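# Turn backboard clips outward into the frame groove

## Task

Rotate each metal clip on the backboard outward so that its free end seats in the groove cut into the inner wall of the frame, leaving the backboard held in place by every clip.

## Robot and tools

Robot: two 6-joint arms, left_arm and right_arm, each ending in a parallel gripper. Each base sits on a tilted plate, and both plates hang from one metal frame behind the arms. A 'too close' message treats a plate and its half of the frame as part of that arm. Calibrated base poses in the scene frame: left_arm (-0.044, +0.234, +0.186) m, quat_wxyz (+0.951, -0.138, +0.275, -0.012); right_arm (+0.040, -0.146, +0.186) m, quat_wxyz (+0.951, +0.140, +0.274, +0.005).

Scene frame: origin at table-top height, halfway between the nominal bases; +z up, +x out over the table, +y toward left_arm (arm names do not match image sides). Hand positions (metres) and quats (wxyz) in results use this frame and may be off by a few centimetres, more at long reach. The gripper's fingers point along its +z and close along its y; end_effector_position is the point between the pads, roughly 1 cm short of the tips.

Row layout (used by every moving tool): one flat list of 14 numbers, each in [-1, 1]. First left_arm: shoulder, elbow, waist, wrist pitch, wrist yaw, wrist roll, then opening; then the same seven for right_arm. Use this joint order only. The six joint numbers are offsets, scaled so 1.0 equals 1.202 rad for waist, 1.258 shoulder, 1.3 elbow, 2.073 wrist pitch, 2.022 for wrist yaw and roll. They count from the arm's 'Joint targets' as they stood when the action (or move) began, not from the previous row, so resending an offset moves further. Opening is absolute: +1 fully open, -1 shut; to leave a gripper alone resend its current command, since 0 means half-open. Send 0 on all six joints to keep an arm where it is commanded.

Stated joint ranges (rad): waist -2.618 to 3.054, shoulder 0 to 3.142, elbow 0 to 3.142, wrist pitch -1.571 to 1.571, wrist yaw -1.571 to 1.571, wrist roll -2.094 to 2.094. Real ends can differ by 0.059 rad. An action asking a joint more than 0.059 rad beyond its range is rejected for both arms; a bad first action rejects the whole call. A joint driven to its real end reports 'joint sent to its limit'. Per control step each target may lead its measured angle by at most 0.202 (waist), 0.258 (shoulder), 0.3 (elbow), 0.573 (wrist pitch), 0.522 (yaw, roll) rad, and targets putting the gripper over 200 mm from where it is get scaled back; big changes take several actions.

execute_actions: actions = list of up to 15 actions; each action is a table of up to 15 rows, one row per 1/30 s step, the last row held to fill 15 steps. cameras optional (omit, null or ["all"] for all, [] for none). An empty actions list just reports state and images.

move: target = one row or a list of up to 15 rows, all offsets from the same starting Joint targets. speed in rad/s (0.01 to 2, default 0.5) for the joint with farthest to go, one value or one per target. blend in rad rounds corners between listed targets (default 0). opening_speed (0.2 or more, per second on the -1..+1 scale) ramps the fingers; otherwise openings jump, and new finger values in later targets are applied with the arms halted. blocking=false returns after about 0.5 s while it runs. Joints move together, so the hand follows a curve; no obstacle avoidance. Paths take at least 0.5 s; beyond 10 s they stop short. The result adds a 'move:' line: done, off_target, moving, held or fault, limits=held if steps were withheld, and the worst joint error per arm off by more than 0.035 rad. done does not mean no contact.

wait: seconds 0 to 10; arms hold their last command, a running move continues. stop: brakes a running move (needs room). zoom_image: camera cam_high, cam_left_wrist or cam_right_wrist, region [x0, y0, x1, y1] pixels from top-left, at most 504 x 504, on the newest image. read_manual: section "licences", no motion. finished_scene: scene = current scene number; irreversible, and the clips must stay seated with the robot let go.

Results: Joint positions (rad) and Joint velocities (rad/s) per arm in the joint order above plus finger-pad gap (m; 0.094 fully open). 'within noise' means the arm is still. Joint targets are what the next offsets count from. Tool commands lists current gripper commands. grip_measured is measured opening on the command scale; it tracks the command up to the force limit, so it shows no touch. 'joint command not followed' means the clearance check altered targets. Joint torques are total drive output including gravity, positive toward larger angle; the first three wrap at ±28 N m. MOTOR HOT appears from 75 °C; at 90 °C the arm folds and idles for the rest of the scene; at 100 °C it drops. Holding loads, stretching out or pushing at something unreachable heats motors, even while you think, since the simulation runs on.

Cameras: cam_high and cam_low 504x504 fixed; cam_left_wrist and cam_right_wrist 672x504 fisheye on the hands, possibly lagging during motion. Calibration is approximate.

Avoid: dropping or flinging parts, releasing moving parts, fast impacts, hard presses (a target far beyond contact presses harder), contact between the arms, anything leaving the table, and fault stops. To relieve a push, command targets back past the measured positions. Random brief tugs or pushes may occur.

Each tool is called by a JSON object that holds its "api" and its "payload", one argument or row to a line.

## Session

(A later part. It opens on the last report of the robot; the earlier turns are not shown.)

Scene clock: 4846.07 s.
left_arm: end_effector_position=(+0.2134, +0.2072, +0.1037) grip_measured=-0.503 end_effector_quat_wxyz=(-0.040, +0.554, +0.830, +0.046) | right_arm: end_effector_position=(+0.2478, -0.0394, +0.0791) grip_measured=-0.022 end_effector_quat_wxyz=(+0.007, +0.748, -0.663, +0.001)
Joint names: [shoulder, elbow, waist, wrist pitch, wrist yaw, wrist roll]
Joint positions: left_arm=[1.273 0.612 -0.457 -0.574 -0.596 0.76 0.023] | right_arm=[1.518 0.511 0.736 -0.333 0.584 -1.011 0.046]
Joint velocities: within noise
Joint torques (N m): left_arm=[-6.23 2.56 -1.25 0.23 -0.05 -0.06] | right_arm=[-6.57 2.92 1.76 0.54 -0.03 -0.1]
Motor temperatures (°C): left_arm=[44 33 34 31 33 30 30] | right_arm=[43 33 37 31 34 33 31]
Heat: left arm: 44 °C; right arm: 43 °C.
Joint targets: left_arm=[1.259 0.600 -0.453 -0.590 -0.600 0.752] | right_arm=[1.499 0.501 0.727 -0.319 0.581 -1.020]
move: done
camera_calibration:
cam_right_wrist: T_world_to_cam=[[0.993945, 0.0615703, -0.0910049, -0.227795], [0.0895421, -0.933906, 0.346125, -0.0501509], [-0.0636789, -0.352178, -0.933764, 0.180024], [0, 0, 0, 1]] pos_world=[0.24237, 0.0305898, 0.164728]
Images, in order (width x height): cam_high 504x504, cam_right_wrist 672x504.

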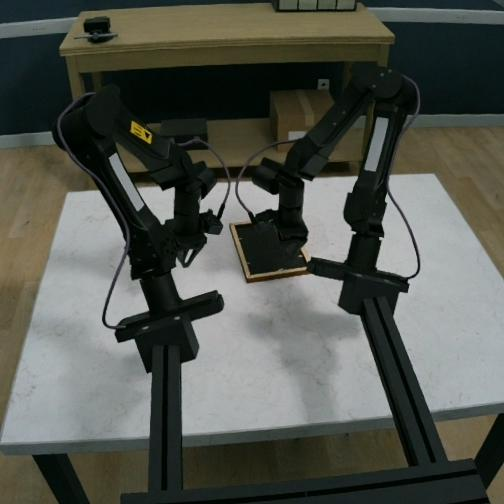

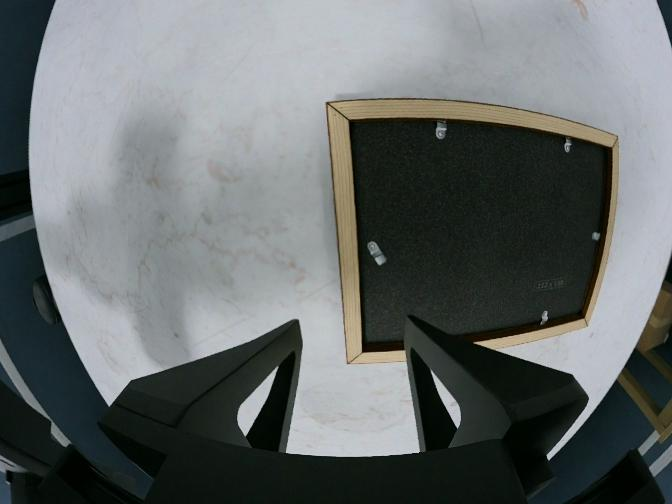

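{"api": "move", "payload": {
  "target": [0,0,0,0,0,0,-0.5,0.1574,-0.0177,-0.0549,0.1153,-0.0114,-0.0485,-0.02],
  "speed": 0.3,
  "cameras": ["cam_right_wrist"]
}}

{"api": "zoom_image", "payload": {
  "camera": "cam_right_wrist",
  "region": [290, 190, 450, 350]
}}

Scene clock: 4905.30 s.
left_arm: end_effector_position=(+0.2134, +0.2072, +0.1037) grip_measured=-0.503 end_effector_quat_wxyz=(-0.040, +0.554, +0.830, +0.046) | right_arm: end_effector_position=(+0.2478, -0.0323, +0.0440) grip_measured=-0.022 end_effector_quat_wxyz=(+0.003, +0.754, -0.657, +0.003)
Joint names: [shoulder, elbow, waist, wrist pitch, wrist yaw, wrist roll]
Joint positions: left_arm=[1.273 0.612 -0.457 -0.574 -0.596 0.76 0.023] | right_arm=[1.682 0.488 0.671 -0.094 0.571 -1.109 0.046]
Joint velocities: within noise
Joint torques (N m): left_arm=[-6.26 2.51 -1.25 0.22 -0.06 -0.06] | right_arm=[-4.15 1.88 2.18 0.53 -0.12 -0.08]
Motor temperatures (°C): left_arm=[45 33 33 31 33 30 30] | right_arm=[43 32 35 31 34 33 31]
Heat: left arm: 45 °C; right arm: 43 °C.
Joint targets: left_arm=[1.259 0.600 -0.453 -0.590 -0.600 0.752] | right_arm=[1.697 0.478 0.661 -0.080 0.558 -1.118]
move: done
camera_calibration:
cam_right_wrist: T_world_to_cam=[[0.993559, 0.078812, -0.081421, -0.231209], [0.102256, -0.933195, 0.344515, -0.0344363], [-0.0488297, -0.350622, -0.935243, 0.146246], [0, 0, 0, 1]] pos_world=[0.240382, 0.0373634, 0.129814]
Images, in order (width x height): cam_right_wrist 672x504.

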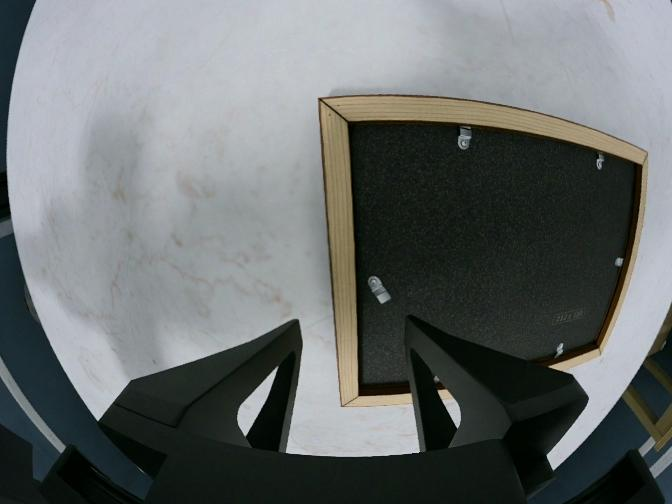

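Scaled by 3.150 from the camera's 672x504 image, which has a finer 960x720 frame.

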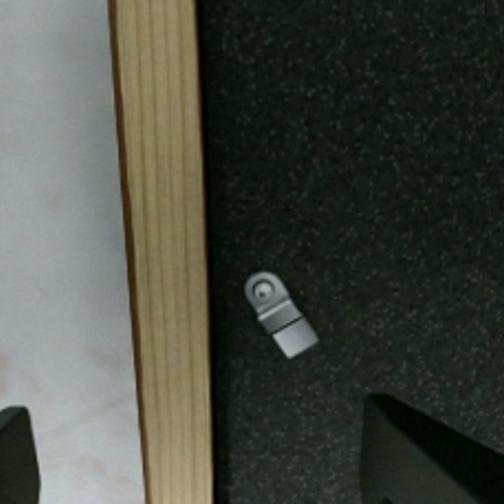

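{"api": "move", "payload": {
  "target": [0,0,0,0,0,0,-0.5,0.1002,-0.0085,-0.0541,0.082,-0.0134,-0.0366,-0.02],
  "speed": 0.15,
  "cameras": ["cam_right_wrist"]
}}

{"api": "zoom_image", "payload": {
  "camera": "cam_right_wrist",
  "region": [290, 240, 450, 400]
}}

Scene clock: 4919.83 s.
left_arm: end_effector_position=(+0.2134, +0.2072, +0.1037) grip_measured=-0.503 end_effector_quat_wxyz=(-0.040, +0.554, +0.830, +0.046) | right_arm: end_effector_position=(+0.2438, -0.0332, +0.0177) grip_measured=-0.022 end_effector_quat_wxyz=(+0.006, +0.757, -0.654, -0.001)
Joint names: [shoulder, elbow, waist, wrist pitch, wrist yaw, wrist roll]
Joint positions: left_arm=[1.273 0.612 -0.457 -0.574 -0.596 0.76 0.023] | right_arm=[1.801 0.475 0.609 0.066 0.547 -1.182 0.046]
Joint velocities: within noise
Joint torques (N m): left_arm=[-6.26 2.5 -1.25 0.23 -0.05 -0.05] | right_arm=[-3.74 1.09 2.07 0.69 -0.15 -0.09]
Motor temperatures (°C): left_arm=[45 33 33 31 33 30 30] | right_arm=[41 32 35 31 34 33 31]
Heat: left arm: 45 °C; right arm: 41 °C.
Joint targets: left_arm=[1.259 0.600 -0.453 -0.590 -0.600 0.752] | right_arm=[1.823 0.467 0.596 0.090 0.531 -1.192]
move: done
camera_calibration:
cam_right_wrist: T_world_to_cam=[[0.992, 0.0869881, -0.0914862, -0.228424], [0.113397, -0.932485, 0.342947, -0.0283947], [-0.0554771, -0.350578, -0.934889, 0.122782], [0, 0, 0, 1]] pos_world=[0.236628, 0.036437, 0.103627]
Images, in order (width x height): cam_right_wrist 672x504.

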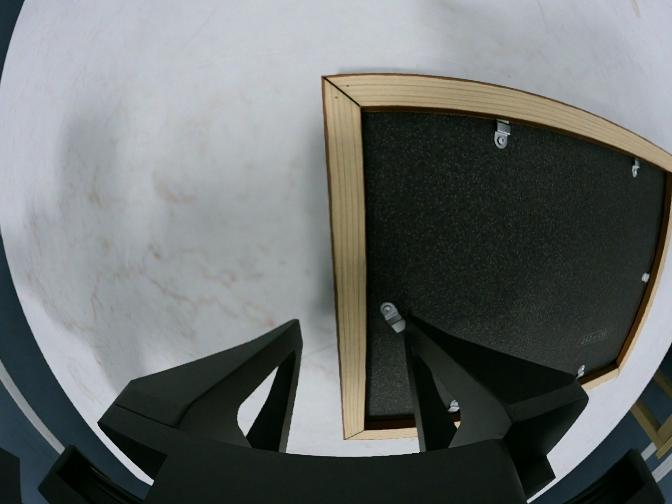

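Scaled by 3.150 from the camera's 672x504 image, which has a finer 960x720 frame.

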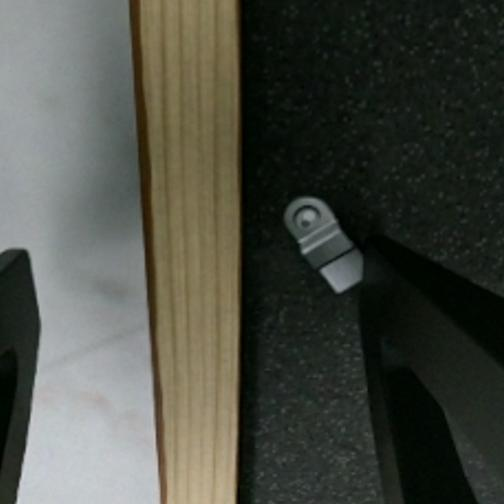

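{"api": "move", "payload": {
  "target": [
    [0,0,0,0,0,0,-0.5,-0.05,0.006,0.028,-0.04,0.005,0.02,-0.02],
    [0,0,0,0,0,0,-0.5,0.0048,0.0031,0.005,0.0077,0.001,0.0035,-0.02]
  ],
  "speed": [0.2,0.1],
  "cameras": ["cam_right_wrist"]
}}

{"api": "zoom_image", "payload": {
  "camera": "cam_right_wrist",
  "region": [290, 240, 450, 400]
}}

Scene clock: 4961.83 s.
left_arm: end_effector_position=(+0.2134, +0.2072, +0.1037) grip_measured=-0.503 end_effector_quat_wxyz=(-0.040, +0.554, +0.830, +0.046) | right_arm: end_effector_position=(+0.2472, -0.0299, +0.0170) grip_measured=-0.022 end_effector_quat_wxyz=(-0.003, +0.752, -0.660, +0.002)
Joint names: [shoulder, elbow, waist, wrist pitch, wrist yaw, wrist roll]
Joint positions: left_arm=[1.273 0.612 -0.457 -0.574 -0.596 0.76 0.023] | right_arm=[1.807 0.475 0.61 0.093 0.547 -1.176 0.046]
Joint velocities: within noise
Joint torques (N m): left_arm=[-6.26 2.51 -1.25 0.23 -0.05 -0.07] | right_arm=[-3.97 1.44 2.39 0.6 -0.13 -0.11]
Motor temperatures (°C): left_arm=[45 33 33 31 33 30 30] | right_arm=[40 32 35 31 34 33 31]
Heat: left arm: 45 °C; right arm: 40 °C.
Joint targets: left_arm=[1.259 0.600 -0.453 -0.590 -0.600 0.752] | right_arm=[1.830 0.471 0.602 0.106 0.533 -1.185]
move: done
camera_calibration:
cam_right_wrist: T_world_to_cam=[[0.994513, 0.0724, -0.0755145, -0.233476], [0.093684, -0.937592, 0.334881, -0.0206392], [-0.0465565, -0.340118, -0.93923, 0.12156], [0, 0, 0, 1]] pos_world=[0.239787, 0.0388973, 0.103454]
Images, in order (width x height): cam_right_wrist 672x504.

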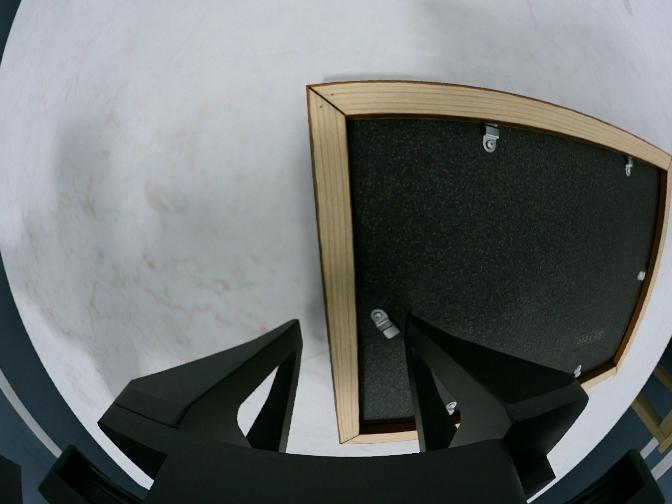

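Scaled by 3.150 from the camera's 672x504 image, which has a finer 960x720 frame.

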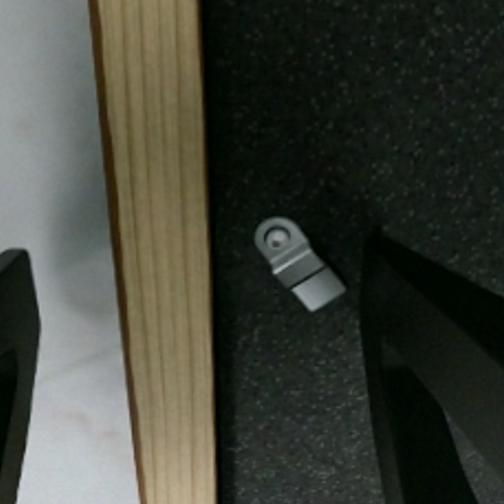

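{"api": "move", "payload": {
  "target": [0,0,0,0,0,0,-0.5,-0.002,-0.001,-0.0045,0.001,-0.001,-0.002,-0.3],
  "opening_speed": 0.4,
  "cameras": ["cam_right_wrist"]
}}

{"api": "zoom_image", "payload": {
  "camera": "cam_right_wrist",
  "region": [290, 240, 450, 400]
}}

Scene clock: 4974.40 s.
left_arm: end_effector_position=(+0.2134, +0.2072, +0.1037) grip_measured=-0.503 end_effector_quat_wxyz=(-0.040, +0.554, +0.830, +0.046) | right_arm: end_effector_position=(+0.2502, -0.0286, +0.0168) grip_measured=-0.298 end_effector_quat_wxyz=(-0.009, +0.750, -0.662, +0.003)
Joint names: [shoulder, elbow, waist, wrist pitch, wrist yaw, wrist roll]
Joint positions: left_arm=[1.273 0.612 -0.457 -0.574 -0.596 0.76 0.023] | right_arm=[1.807 0.475 0.608 0.108 0.546 -1.18 0.033]
Joint velocities: within noise
Joint torques (N m): left_arm=[-6.24 2.54 -1.21 0.22 -0.06 -0.07] | right_arm=[-4.22 1.43 2.15 0.44 -0.11 -0.15]
Motor temperatures (°C): left_arm=[45 33 33 31 33 30 30] | right_arm=[40 32 35 31 34 33 31]
Heat: left arm: 45 °C; right arm: 40 °C.
Joint targets: left_arm=[1.259 0.600 -0.453 -0.590 -0.600 0.752] | right_arm=[1.827 0.470 0.597 0.108 0.531 -1.189]
move: done
camera_calibration:
cam_right_wrist: T_world_to_cam=[[0.995636, 0.0672259, -0.0647227, -0.237154], [0.0849317, -0.940152, 0.330001, -0.0174262], [-0.0386646, -0.334058, -0.941759, 0.120218], [0, 0, 0, 1]] pos_world=[0.242247, 0.0397194, 0.103618]
Images, in order (width x height): cam_right_wrist 672x504.

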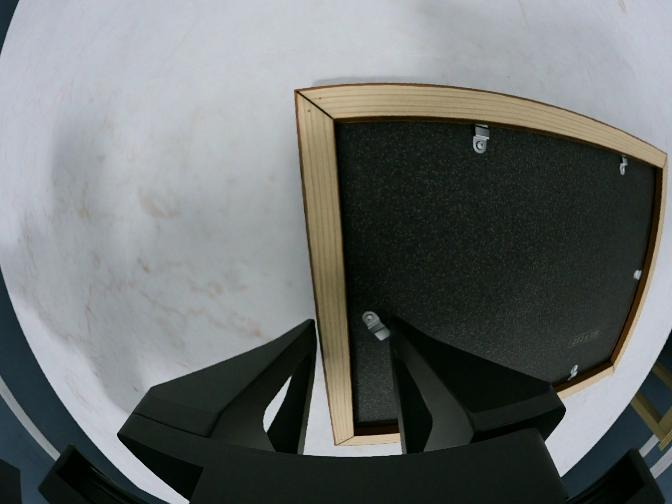

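Scaled by 3.150 from the camera's 672x504 image, which has a finer 960x720 frame.

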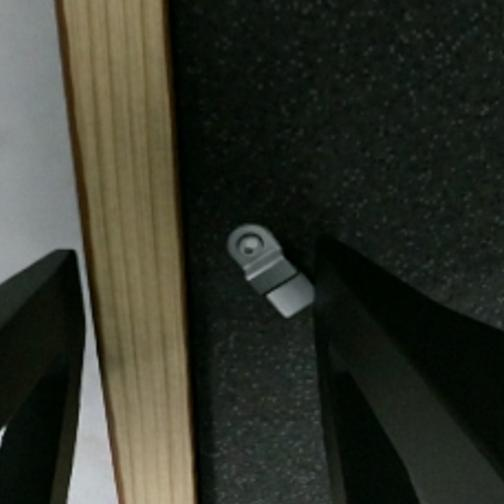

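{"api": "move", "payload": {
  "target": [
    [0,0,0,0,0,0,-0.5,-0.048,0.004,0.028,-0.045,0.005,0.018,-0.02],
    [0,0,0,0,0,0,-0.5,-0.0008,-0.0054,0.0025,-0.0068,0.0005,0.0015,-0.02]
  ],
  "speed": [0.2,0.1],
  "cameras": ["cam_right_wrist"]
}}

{"api": "zoom_image", "payload": {
  "camera": "cam_right_wrist",
  "region": [290, 240, 450, 400]
}}

Scene clock: 5002.70 s.
left_arm: end_effector_position=(+0.2134, +0.2072, +0.1037) grip_measured=-0.503 end_effector_quat_wxyz=(-0.040, +0.554, +0.830, +0.046) | right_arm: end_effector_position=(+0.2437, -0.0321, +0.0178) grip_measured=-0.022 end_effector_quat_wxyz=(+0.004, +0.755, -0.656, -0.001)
Joint names: [shoulder, elbow, waist, wrist pitch, wrist yaw, wrist roll]
Joint positions: left_arm=[1.273 0.612 -0.457 -0.574 -0.596 0.76 0.023] | right_arm=[1.802 0.475 0.611 0.069 0.546 -1.176 0.046]
Joint velocities: within noise
Joint torques (N m): left_arm=[-6.24 2.52 -1.25 0.23 -0.06 -0.06] | right_arm=[-3.81 0.96 2.33 0.63 -0.14 -0.15]
Motor temperatures (°C): left_arm=[45 33 33 31 33 30 30] | right_arm=[39 32 35 31 34 33 31]
Heat: left arm: 45 °C; right arm: 39 °C.
Joint targets: left_arm=[1.259 0.600 -0.453 -0.590 -0.600 0.752] | right_arm=[1.826 0.463 0.600 0.094 0.532 -1.186]
move: done
camera_calibration:
cam_right_wrist: T_world_to_cam=[[0.992549, 0.0818757, -0.090235, -0.228798], [0.107982, -0.93415, 0.340153, -0.0261093], [-0.0564427, -0.347363, -0.936031, 0.123586], [0, 0, 0, 1]] pos_world=[0.236888, 0.0372721, 0.103916]
Images, in order (width x height): cam_right_wrist 672x504.

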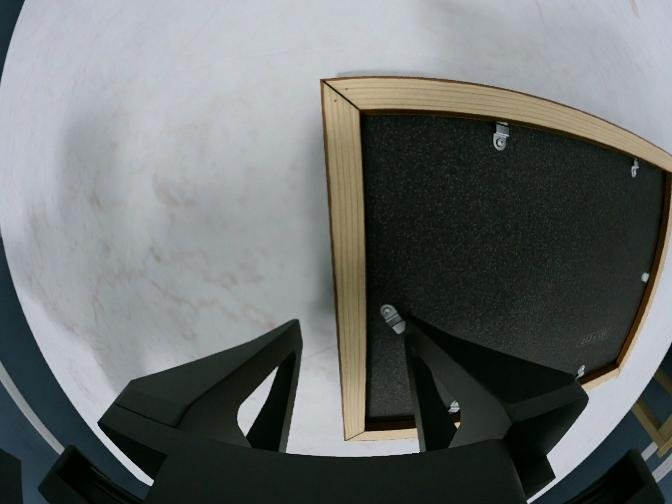

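Scaled by 3.150 from the camera's 672x504 image, which has a finer 960x720 frame.

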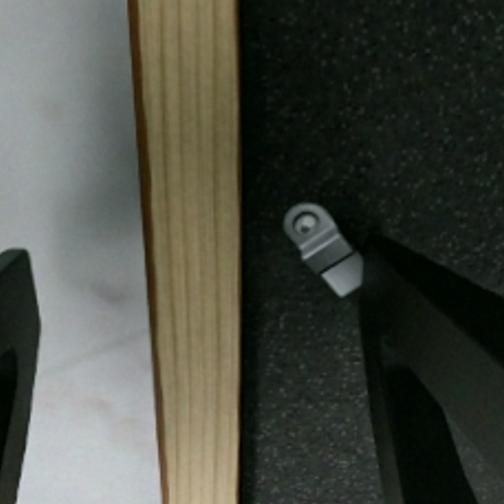

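{"api": "move", "payload": {
  "target": [0,0,0,0,0,0,-0.5,0,0,0,0,0,0,-0.35],
  "opening_speed": 0.4,
  "cameras": ["cam_right_wrist"]
}}

{"api": "zoom_image", "payload": {
  "camera": "cam_right_wrist",
  "region": [290, 240, 450, 400]
}}

Scene clock: 5009.70 s.
left_arm: end_effector_position=(+0.2134, +0.2072, +0.1037) grip_measured=-0.503 end_effector_quat_wxyz=(-0.040, +0.554, +0.830, +0.046) | right_arm: end_effector_position=(+0.2483, -0.0294, +0.0177) grip_measured=-0.348 end_effector_quat_wxyz=(-0.005, +0.751, -0.660, +0.002)
Joint names: [shoulder, elbow, waist, wrist pitch, wrist yaw, wrist roll]
Joint positions: left_arm=[1.273 0.612 -0.457 -0.574 -0.596 0.76 0.023] | right_arm=[1.803 0.475 0.611 0.094 0.546 -1.178 0.031]
Joint velocities: within noise
Joint torques (N m): left_arm=[-6.27 2.54 -1.28 0.23 -0.07 -0.06] | right_arm=[-3.81 0.85 2.18 0.47 -0.14 -0.14]
Motor temperatures (°C): left_arm=[45 33 33 31 33 30 30] | right_arm=[39 32 34 31 34 33 31]
Heat: left arm: 45 °C; right arm: 39 °C.
Joint targets: left_arm=[1.259 0.600 -0.453 -0.590 -0.600 0.752] | right_arm=[1.826 0.463 0.600 0.094 0.532 -1.186]
move: done
camera_calibration:
cam_right_wrist: T_world_to_cam=[[0.994842, 0.071807, -0.0716526, -0.234791], [0.0916999, -0.938621, 0.33254, -0.0200025], [-0.0433759, -0.337395, -0.940363, 0.121798], [0, 0, 0, 1]] pos_world=[0.240697, 0.039179, 0.104363]
Images, in order (width x height): cam_right_wrist 672x504.

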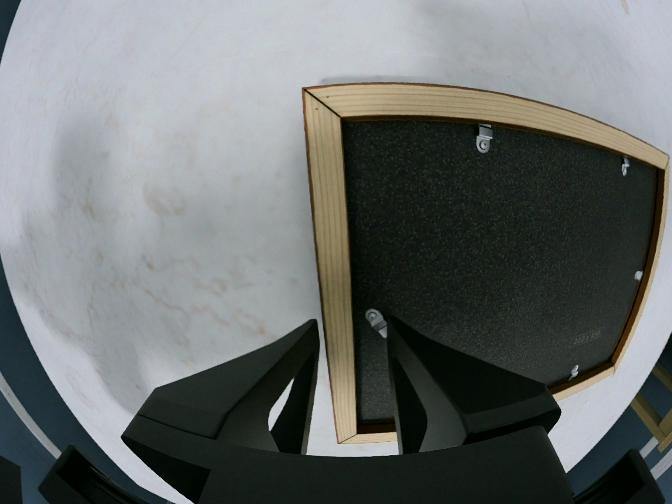

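Scaled by 3.150 from the camera's 672x504 image, which has a finer 960x720 frame.

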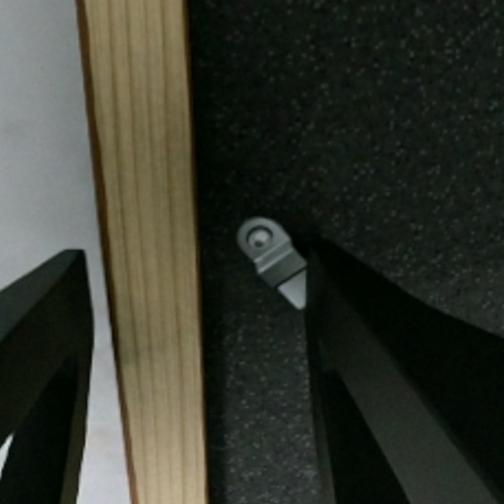

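{"api": "move", "payload": {
  "target": [
    [0,0,0,0,0,0,-0.5,0,0,0,-0.016,0,0,-0.3],
    [0,0,0,0,0,0,-0.5,0,0,0,-0.016,0,0,-0.42]
  ],
  "opening_speed": 0.4,
  "cameras": ["cam_right_wrist"]
}}

{"api": "zoom_image", "payload": {
  "camera": "cam_right_wrist",
  "region": [290, 240, 450, 400]
}}

Scene clock: 5022.90 s.
left_arm: end_effector_position=(+0.2134, +0.2072, +0.1037) grip_measured=-0.503 end_effector_quat_wxyz=(-0.040, +0.554, +0.830, +0.046) | right_arm: end_effector_position=(+0.2479, -0.0298, +0.0176) grip_measured=-0.418 end_effector_quat_wxyz=(-0.004, +0.752, -0.659, +0.002)
Joint names: [shoulder, elbow, waist, wrist pitch, wrist yaw, wrist roll]
Joint positions: left_arm=[1.273 0.612 -0.457 -0.574 -0.596 0.76 0.023] | right_arm=[1.804 0.474 0.611 0.093 0.547 -1.178 0.027]
Joint velocities: within noise
Joint torques (N m): left_arm=[-6.27 2.51 -1.25 0.22 -0.06 -0.06] | right_arm=[-3.96 1.02 2.02 0.19 -0.11 -0.1]
Motor temperatures (°C): left_arm=[45 33 33 31 33 30 30] | right_arm=[39 32 34 31 34 33 31]
Heat: left arm: 45 °C; right arm: 39 °C.
Joint targets: left_arm=[1.259 0.600 -0.453 -0.590 -0.600 0.752] | right_arm=[1.826 0.463 0.600 0.060 0.532 -1.186]
move: done
camera_calibration:
cam_right_wrist: T_world_to_cam=[[0.994683, 0.0730283, -0.0726138, -0.234191], [0.0932535, -0.937889, 0.334169, -0.0206943], [-0.0436999, -0.339163, -0.939712, 0.121514], [0, 0, 0, 1]] pos_world=[0.240186, 0.0389065, 0.104098]
Images, in order (width x height): cam_right_wrist 672x504.

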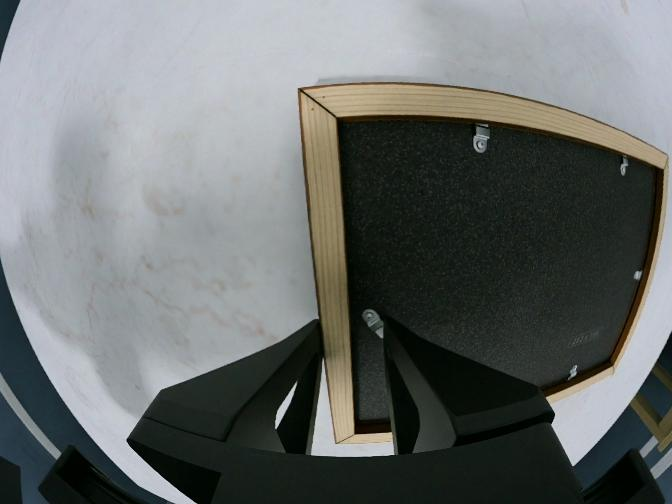

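Scaled by 3.150 from the camera's 672x504 image, which has a finer 960x720 frame.

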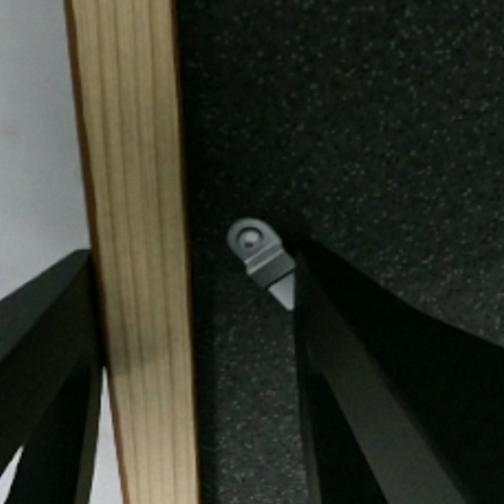

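{"api": "move", "payload": {
  "target": [
    [0,0,0,0,0,0,-0.5,-0.05,0.004,0.024,-0.03,0.005,0.014,0.06],
    [0,0,0,0,0,0,-0.5,-0.0024,-0.0046,-0.0017,0.0072,-0.0005,-0.0015,0.06]
  ],
  "speed": [0.2,0.1],
  "opening_speed": 1.5,
  "cameras": ["cam_right_wrist"]
}}

{"api": "zoom_image", "payload": {
  "camera": "cam_right_wrist",
  "region": [290, 240, 450, 400]
}}

Scene clock: 5052.90 s.
left_arm: end_effector_position=(+0.2134, +0.2072, +0.1037) grip_measured=-0.503 end_effector_quat_wxyz=(-0.040, +0.554, +0.830, +0.046) | right_arm: end_effector_position=(+0.2384, -0.0352, +0.0182) grip_measured=+0.058 end_effector_quat_wxyz=(+0.011, +0.759, -0.651, -0.005)
Joint names: [shoulder, elbow, waist, wrist pitch, wrist yaw, wrist roll]
Joint positions: left_arm=[1.273 0.612 -0.457 -0.574 -0.596 0.76 0.023] | right_arm=[1.798 0.466 0.611 0.056 0.544 -1.179 0.05]
Joint velocities: within noise
Joint torques (N m): left_arm=[-6.26 2.55 -1.24 0.23 -0.07 -0.06] | right_arm=[-3.36 1.18 1.95 0.62 -0.17 -0.17]
Motor temperatures (°C): left_arm=[45 33 33 31 33 30 30] | right_arm=[39 32 34 31 34 33 31]
Heat: left arm: 45 °C; right arm: 39 °C.
Joint targets: left_arm=[1.259 0.600 -0.453 -0.590 -0.600 0.752] | right_arm=[1.823 0.457 0.598 0.075 0.531 -1.189]
move: done
camera_calibration:
cam_right_wrist: T_world_to_cam=[[0.9901, 0.0934798, -0.104709, -0.221948], [0.124286, -0.930532, 0.344475, -0.032395], [-0.0652334, -0.354079, -0.932938, 0.124387], [0, 0, 0, 1]] pos_world=[0.231891, 0.0346457, 0.103964]
Images, in order (width x height): cam_right_wrist 672x504.

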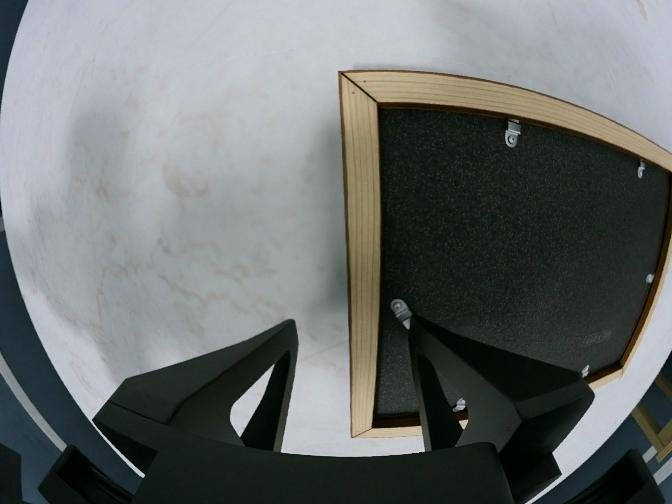

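Scaled by 3.150 from the camera's 672x504 image, which has a finer 960x720 frame.

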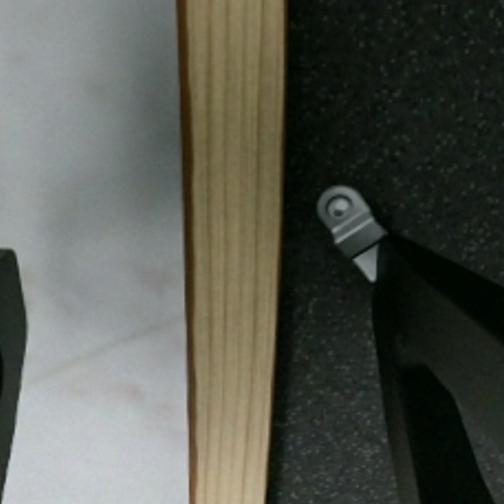

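{"api": "move", "payload": {
  "target": [0,0,0,0,0,0,-0.5,0,0,0,0,0,0,-0.35],
  "opening_speed": 0.5,
  "cameras": ["cam_right_wrist"]
}}

{"api": "zoom_image", "payload": {
  "camera": "cam_right_wrist",
  "region": [290, 240, 450, 400]
}}

Scene clock: 5066.63 s.
left_arm: end_effector_position=(+0.2134, +0.2072, +0.1037) grip_measured=-0.503 end_effector_quat_wxyz=(-0.040, +0.554, +0.830, +0.046) | right_arm: end_effector_position=(+0.2450, -0.0332, +0.0178) grip_measured=-0.348 end_effector_quat_wxyz=(+0.000, +0.753, -0.658, +0.002)
Joint names: [shoulder, elbow, waist, wrist pitch, wrist yaw, wrist roll]
Joint positions: left_arm=[1.273 0.612 -0.457 -0.574 -0.596 0.76 0.023] | right_arm=[1.798 0.466 0.607 0.087 0.549 -1.18 0.031]
Joint velocities: within noise
Joint torques (N m): left_arm=[-6.23 2.52 -1.25 0.23 -0.06 -0.07] | right_arm=[-3.6 1.1 2.17 0.34 -0.15 -0.12]
Motor temperatures (°C): left_arm=[45 33 33 31 33 30 30] | right_arm=[39 31 34 31 34 33 31]
Heat: left arm: 45 °C; right arm: 39 °C.
Joint targets: left_arm=[1.259 0.600 -0.453 -0.590 -0.600 0.752] | right_arm=[1.823 0.457 0.598 0.075 0.531 -1.189]
move: done
camera_calibration:
cam_right_wrist: T_world_to_cam=[[0.993942, 0.0759656, -0.0794245, -0.230729], [0.0986411, -0.935285, 0.339871, -0.0249613], [-0.0484661, -0.345646, -0.937112, 0.121343], [0, 0, 0, 1]] pos_world=[0.237674, 0.0361234, 0.103871]
Images, in order (width x height): cam_right_wrist 672x504.

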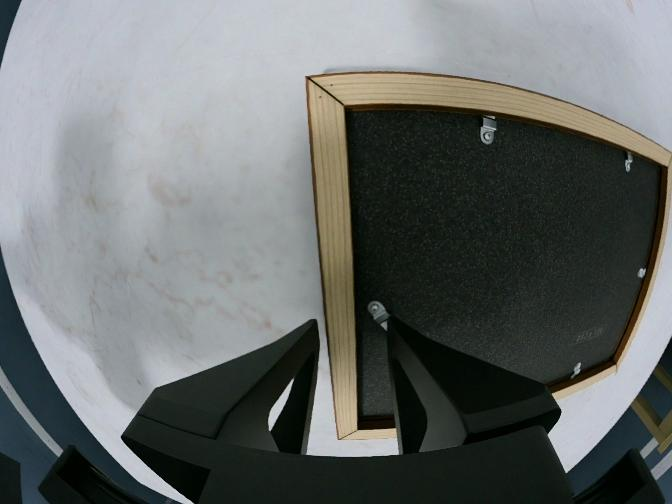

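Scaled by 3.150 from the camera's 672x504 image, which has a finer 960x720 frame.

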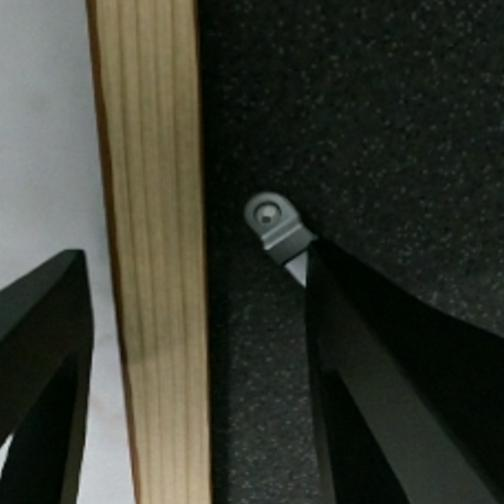

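{"api": "move", "payload": {
  "target": [0,0,0,0,0,0,-0.5,0,0,0.008,0.008,0,0,-0.5],
  "opening_speed": 0.4,
  "cameras": ["cam_right_wrist"]
}}

{"api": "zoom_image", "payload": {
  "camera": "cam_right_wrist",
  "region": [290, 240, 450, 400]
}}

Scene clock: 5081.23 s.
left_arm: end_effector_position=(+0.2134, +0.2072, +0.1037) grip_measured=-0.503 end_effector_quat_wxyz=(-0.040, +0.554, +0.830, +0.046) | right_arm: end_effector_position=(+0.2445, -0.0339, +0.0177) grip_measured=-0.496 end_effector_quat_wxyz=(+0.001, +0.752, -0.659, +0.003)
Joint names: [shoulder, elbow, waist, wrist pitch, wrist yaw, wrist roll]
Joint positions: left_arm=[1.273 0.612 -0.457 -0.574 -0.596 0.76 0.023] | right_arm=[1.798 0.463 0.607 0.089 0.551 -1.178 0.024]
Joint velocities: within noise
Joint torques (N m): left_arm=[-6.2 2.54 -1.24 0.23 -0.06 -0.06] | right_arm=[-3.59 1.32 2.96 0.49 -0.17 -0.15]
Motor temperatures (°C): left_arm=[45 33 33 31 33 30 30] | right_arm=[39 31 34 31 34 33 31]
Heat: left arm: 45 °C; right arm: 39 °C.
Joint targets: left_arm=[1.259 0.600 -0.453 -0.590 -0.600 0.752] | right_arm=[1.823 0.457 0.608 0.092 0.531 -1.189]
move: done
camera_calibration:
cam_right_wrist: T_world_to_cam=[[0.994131, 0.0739, -0.0790073, -0.230263], [0.0966674, -0.934686, 0.342079, -0.025094], [-0.0485673, -0.347709, -0.936344, 0.120927], [0, 0, 0, 1]] pos_world=[0.23721, 0.035609, 0.103621]
Images, in order (width x height): cam_right_wrist 672x504.

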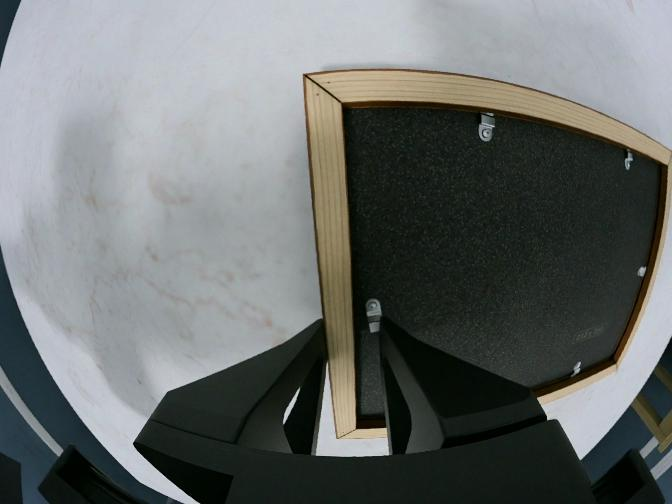

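Scaled by 3.150 from the camera's 672x504 image, which has a finer 960x720 frame.

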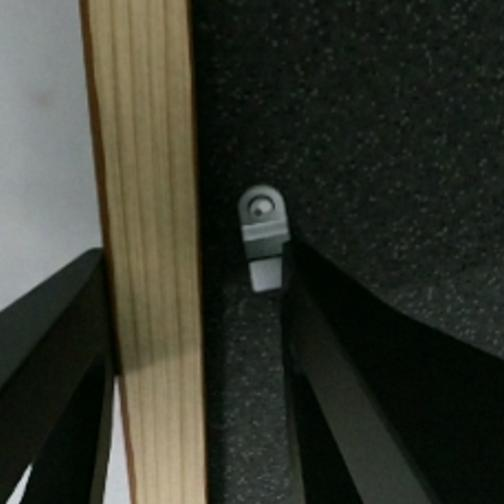

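{"api": "move", "payload": {
  "target": [
    [0,0,0,0,0,0,-0.5,0,0,0.012,0,0,0,-0.44],
    [0,0,0,0,0,0,-0.5,0,0,0.012,0,0,0,-0.5]
  ],
  "opening_speed": 0.4,
  "cameras": ["cam_right_wrist"]
}}

{"api": "zoom_image", "payload": {
  "camera": "cam_right_wrist",
  "region": [290, 240, 450, 400]
}}

Scene clock: 5090.10 s.
left_arm: end_effector_position=(+0.2134, +0.2072, +0.1037) grip_measured=-0.503 end_effector_quat_wxyz=(-0.040, +0.554, +0.830, +0.046) | right_arm: end_effector_position=(+0.2446, -0.0343, +0.0177) grip_measured=-0.496 end_effector_quat_wxyz=(+0.001, +0.753, -0.658, +0.004)
Joint names: [shoulder, elbow, waist, wrist pitch, wrist yaw, wrist roll]
Joint positions: left_arm=[1.273 0.612 -0.457 -0.574 -0.596 0.76 0.023] | right_arm=[1.798 0.463 0.607 0.089 0.553 -1.18 0.024]
Joint velocities: within noise
Joint torques (N m): left_arm=[-6.23 2.51 -1.24 0.23 -0.07 -0.05] | right_arm=[-3.52 1.29 4.18 0.51 -0.22 -0.08]
Motor temperatures (°C): left_arm=[45 33 33 31 33 30 30] | right_arm=[39 31 34 31 34 33 31]
Heat: left arm: 45 °C; right arm: 39 °C.
Joint targets: left_arm=[1.259 0.600 -0.453 -0.590 -0.600 0.752] | right_arm=[1.823 0.457 0.622 0.092 0.531 -1.189]
move: done
camera_calibration:
cam_right_wrist: T_world_to_cam=[[0.993982, 0.0765814, -0.078326, -0.230247], [0.0990553, -0.933666, 0.344175, -0.0260637], [-0.046773, -0.349862, -0.935633, 0.120274], [0, 0, 0, 1]] pos_world=[0.237069, 0.0353772, 0.103468]
Images, in order (width x height): cam_right_wrist 672x504.

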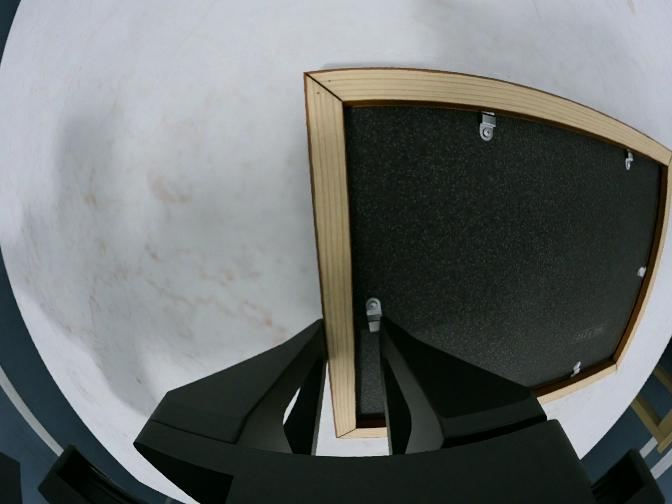

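Scaled by 3.150 from the camera's 672x504 image, which has a finer 960x720 frame.

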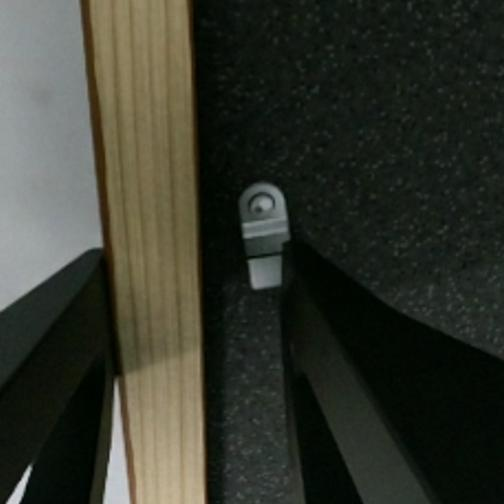

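{"api": "move", "payload": {
  "target": [
    [0,0,0,0,0,0,-0.5,0,0,-0.008,0,-0.006,0,-0.44],
    [0,0,0,0,0,0,-0.5,0,0,-0.008,0,-0.006,0,-0.5]
  ],
  "opening_speed": 0.4,
  "cameras": ["cam_right_wrist"]
}}

{"api": "zoom_image", "payload": {
  "camera": "cam_right_wrist",
  "region": [290, 240, 450, 400]
}}

Scene clock: 5102.47 s.
left_arm: end_effector_position=(+0.2134, +0.2072, +0.1037) grip_measured=-0.503 end_effector_quat_wxyz=(-0.040, +0.554, +0.830, +0.046) | right_arm: end_effector_position=(+0.2445, -0.0343, +0.0177) grip_measured=-0.496 end_effector_quat_wxyz=(+0.002, +0.753, -0.658, +0.004)
Joint names: [shoulder, elbow, waist, wrist pitch, wrist yaw, wrist roll]
Joint positions: left_arm=[1.273 0.612 -0.457 -0.574 -0.596 0.76 0.023] | right_arm=[1.798 0.463 0.607 0.089 0.553 -1.18 0.024]
Joint velocities: within noise
Joint torques (N m): left_arm=[-6.24 2.54 -1.24 0.22 -0.06 -0.05] | right_arm=[-3.51 1.4 3.51 0.49 -0.32 -0.11]
Motor temperatures (°C): left_arm=[45 33 33 31 33 30 30] | right_arm=[39 31 35 31 34 33 31]
Heat: left arm: 45 °C; right arm: 39 °C.
Joint targets: left_arm=[1.259 0.600 -0.453 -0.590 -0.600 0.752] | right_arm=[1.823 0.457 0.612 0.092 0.519 -1.189]
move: done
camera_calibration:
cam_right_wrist: T_world_to_cam=[[0.99393, 0.0767908, -0.0787841, -0.230114], [0.0994028, -0.933703, 0.343972, -0.0261203], [-0.0471471, -0.349716, -0.935669, 0.120371], [0, 0, 0, 1]] pos_world=[0.236989, 0.0353777, 0.103483]
Images, in order (width x height): cam_right_wrist 672x504.

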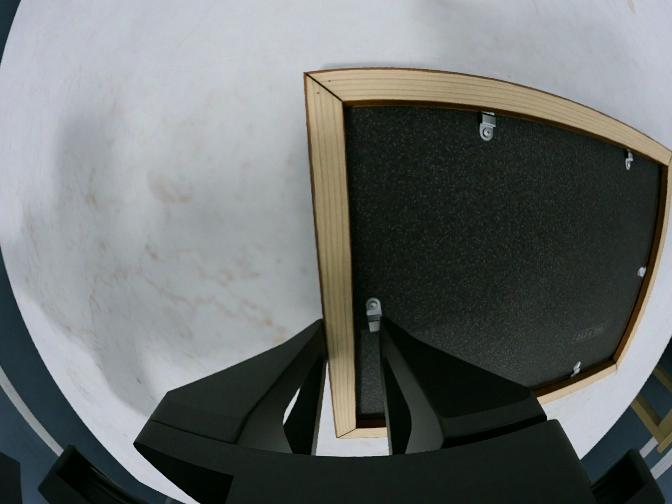

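Scaled by 3.150 from the camera's 672x504 image, which has a finer 960x720 frame.

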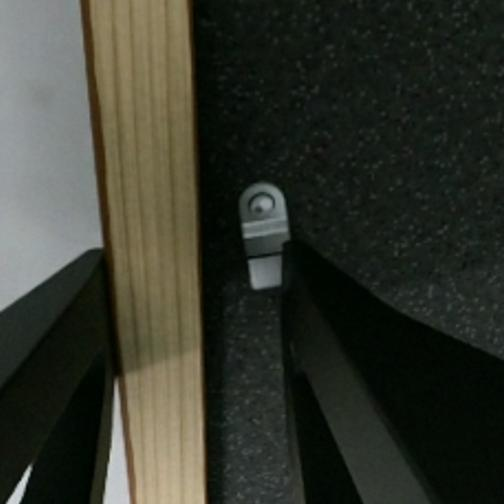

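{"api": "move", "payload": {
  "target": [
    [0,0,0,0,0,0,-0.5,0,0,0,0,-0.008,0,-0.42],
    [0,0,0,0,0,0,-0.5,0,0,0,0,-0.008,0,-0.5]
  ],
  "opening_speed": 0.4,
  "cameras": ["cam_right_wrist"]
}}

{"api": "zoom_image", "payload": {
  "camera": "cam_right_wrist",
  "region": [290, 240, 450, 400]
}}

Scene clock: 5111.63 s.
left_arm: end_effector_position=(+0.2133, +0.2073, +0.1037) grip_measured=-0.503 end_effector_quat_wxyz=(-0.040, +0.554, +0.830, +0.046) | right_arm: end_effector_position=(+0.2445, -0.0338, +0.0177) grip_measured=-0.496 end_effector_quat_wxyz=(+0.001, +0.753, -0.658, +0.003)
Joint names: [shoulder, elbow, waist, wrist pitch, wrist yaw, wrist roll]
Joint positions: left_arm=[1.273 0.612 -0.457 -0.575 -0.596 0.76 0.023] | right_arm=[1.798 0.463 0.607 0.089 0.551 -1.18 0.024]
Joint velocities: within noise
Joint torques (N m): left_arm=[-6.24 2.54 -1.24 0.23 -0.05 -0.06] | right_arm=[-3.54 1.42 3.29 0.51 -0.44 -0.11]
Motor temperatures (°C): left_arm=[45 33 33 31 33 30 30] | right_arm=[38 31 35 31 34 33 31]
Heat: left arm: 45 °C; right arm: 38 °C.
Joint targets: left_arm=[1.259 0.600 -0.453 -0.590 -0.600 0.752] | right_arm=[1.823 0.457 0.612 0.092 0.502 -1.189]
move: off_target (right_arm); target 2's new numbers were sent with right_arm's wrist yaw 0.048 rad from that target; right_arm: the wrist yaw is farthest, 0.048 rad from its target
camera_calibration:
cam_right_wrist: T_world_to_cam=[[0.993914, 0.0765798, -0.0791875, -0.230086], [0.0992334, -0.934534, 0.341759, -0.0256521], [-0.0478316, -0.347537, -0.936445, 0.120774], [0, 0, 0, 1]] pos_world=[0.237008, 0.0356205, 0.103645]
Images, in order (width x height): cam_right_wrist 672x504.

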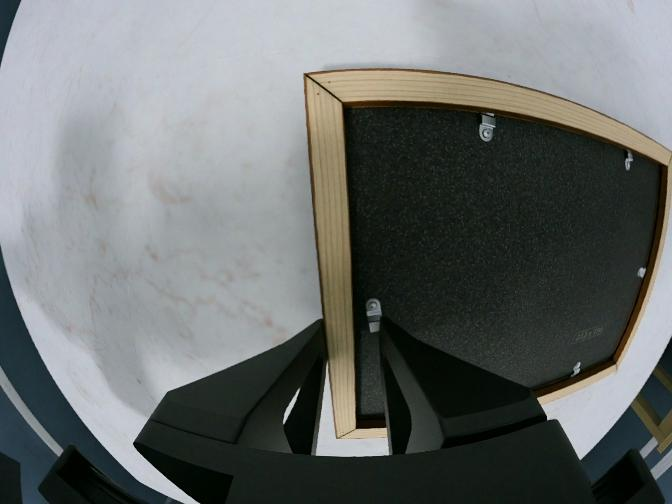

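Scaled by 3.150 from the camera's 672x504 image, which has a finer 960x720 frame.

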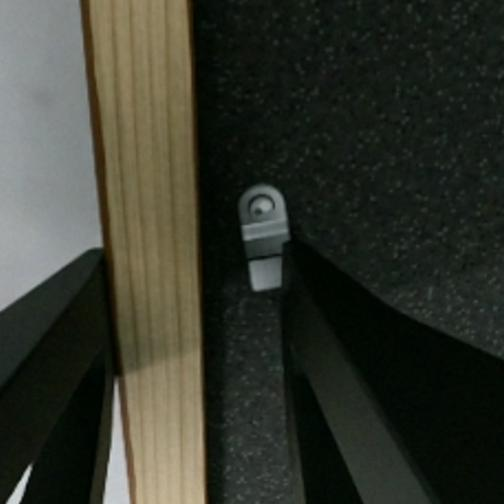

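{"api": "move", "payload": {
  "target": [
    [0,0,0,0,0,0,-0.5,-0.045,0.004,0.02,-0.037,0.0228,0.02,-0.15],
    [0,0,0,0,0,0,-0.5,0.0072,-0.0008,-0.005,-0.001,0.0178,0.0059,-0.15]
  ],
  "speed": [0.2,0.1],
  "opening_speed": 1.5,
  "cameras": ["cam_right_wrist"]
}}

{"api": "zoom_image", "payload": {
  "camera": "cam_right_wrist",
  "region": [290, 240, 450, 400]
}}

Scene clock: 5130.80 s.
left_arm: end_effector_position=(+0.2133, +0.2073, +0.1037) grip_measured=-0.503 end_effector_quat_wxyz=(-0.040, +0.554, +0.830, +0.046) | right_arm: end_effector_position=(+0.2376, -0.0343, +0.0190) grip_measured=-0.152 end_effector_quat_wxyz=(+0.010, +0.757, -0.654, -0.004)
Joint names: [shoulder, elbow, waist, wrist pitch, wrist yaw, wrist roll]
Joint positions: left_arm=[1.273 0.612 -0.457 -0.575 -0.596 0.76 0.023] | right_arm=[1.798 0.463 0.618 0.057 0.547 -1.167 0.04]
Joint velocities: within noise
Joint torques (N m): left_arm=[-6.24 2.54 -1.26 0.24 -0.05 -0.06] | right_arm=[-2.59 1.29 2.1 0.7 -0.08 -0.1]
Motor temperatures (°C): left_arm=[45 33 33 31 33 30 30] | right_arm=[38 31 35 31 34 33 31]
Heat: left arm: 45 °C; right arm: 38 °C.
Joint targets: left_arm=[1.259 0.600 -0.453 -0.590 -0.600 0.752] | right_arm=[1.832 0.456 0.606 0.090 0.538 -1.177]
move: done
camera_calibration:
cam_right_wrist: T_world_to_cam=[[0.990946, 0.0874334, -0.101892, -0.221639], [0.117576, -0.93153, 0.344134, -0.0301519], [-0.0648266, -0.352998, -0.933375, 0.125281], [0, 0, 0, 1]] pos_world=[0.231298, 0.035515, 0.104727]
Images, in order (width x height): cam_right_wrist 672x504.

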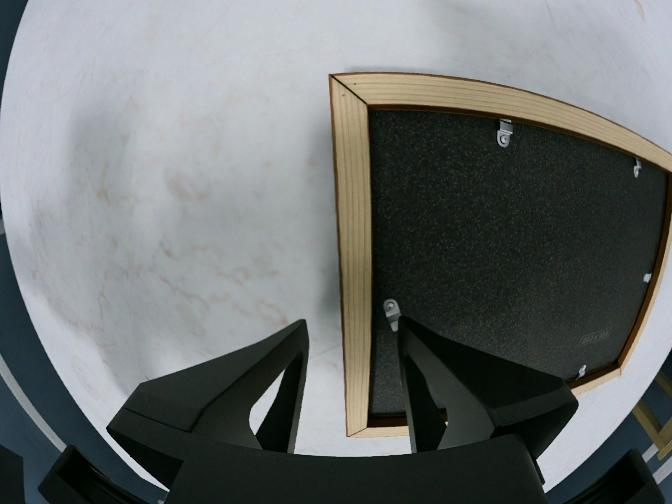

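Scaled by 3.150 from the camera's 672x504 image, which has a finer 960x720 frame.

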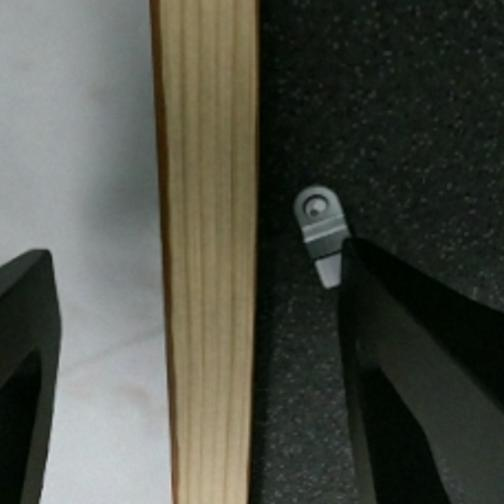

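{"api": "move", "payload": {
  "target": [
    [0,0,0,0,0,0,-0.5,-0.045,0.004,0.018,-0.01,0.002,0.01,0.0],
    [0,0,0,0,0,0,-0.5,0.002,0,0,0.013,0,0,0.0]
  ],
  "speed": [0.2,0.1],
  "opening_speed": 1.5,
  "cameras": ["cam_right_wrist"]
}}

{"api": "zoom_image", "payload": {
  "camera": "cam_right_wrist",
  "region": [290, 240, 450, 400]
}}

Scene clock: 5141.63 s.
left_arm: end_effector_position=(+0.2133, +0.2073, +0.1037) grip_measured=-0.503 end_effector_quat_wxyz=(-0.040, +0.554, +0.830, +0.046) | right_arm: end_effector_position=(+0.2406, -0.0308, +0.0168) grip_measured=-0.002 end_effector_quat_wxyz=(+0.001, +0.753, -0.658, -0.001)
Joint names: [shoulder, elbow, waist, wrist pitch, wrist yaw, wrist roll]
Joint positions: left_arm=[1.273 0.612 -0.457 -0.575 -0.596 0.76 0.023] | right_arm=[1.811 0.462 0.618 0.095 0.546 -1.168 0.047]
Joint velocities: within noise
Joint torques (N m): left_arm=[-6.23 2.54 -1.28 0.23 -0.06 -0.06] | right_arm=[-3.69 1.26 2.1 0.66 -0.07 -0.13]
Motor temperatures (°C): left_arm=[45 33 33 31 33 30 30] | right_arm=[38 31 34 31 34 33 31]
Heat: left arm: 45 °C; right arm: 38 °C.
Joint targets: left_arm=[1.259 0.600 -0.453 -0.590 -0.600 0.752] | right_arm=[1.835 0.456 0.606 0.117 0.539 -1.177]
move: done
camera_calibration:
cam_right_wrist: T_world_to_cam=[[0.993379, 0.0773716, -0.0849218, -0.226317], [0.101635, -0.936487, 0.335652, -0.022659], [-0.0535583, -0.34206, -0.93815, 0.122446], [0, 0, 0, 1]] pos_world=[0.233679, 0.0381745, 0.103259]
Images, in order (width x height): cam_right_wrist 672x504.

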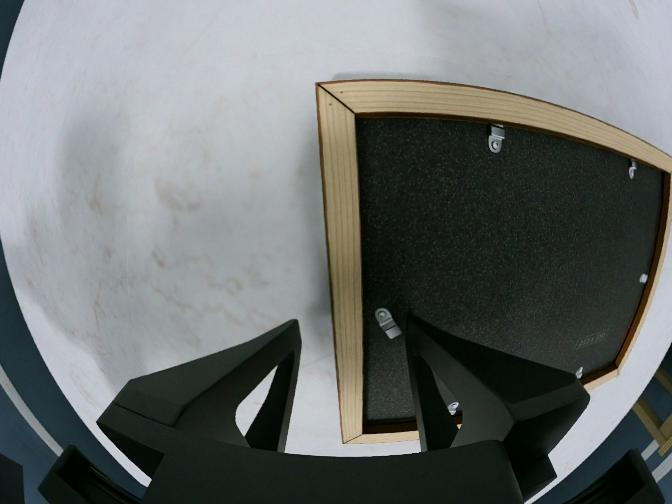

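Scaled by 3.150 from the camera's 672x504 image, which has a finer 960x720 frame.

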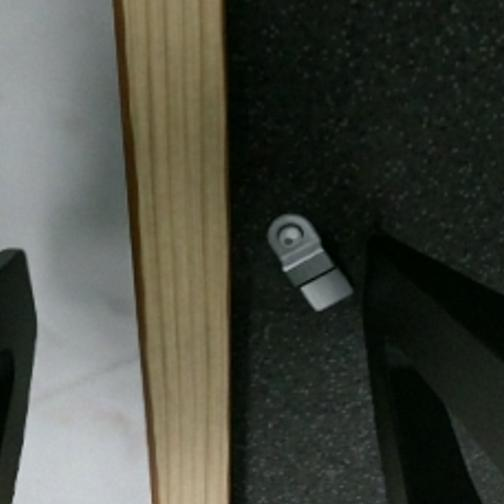

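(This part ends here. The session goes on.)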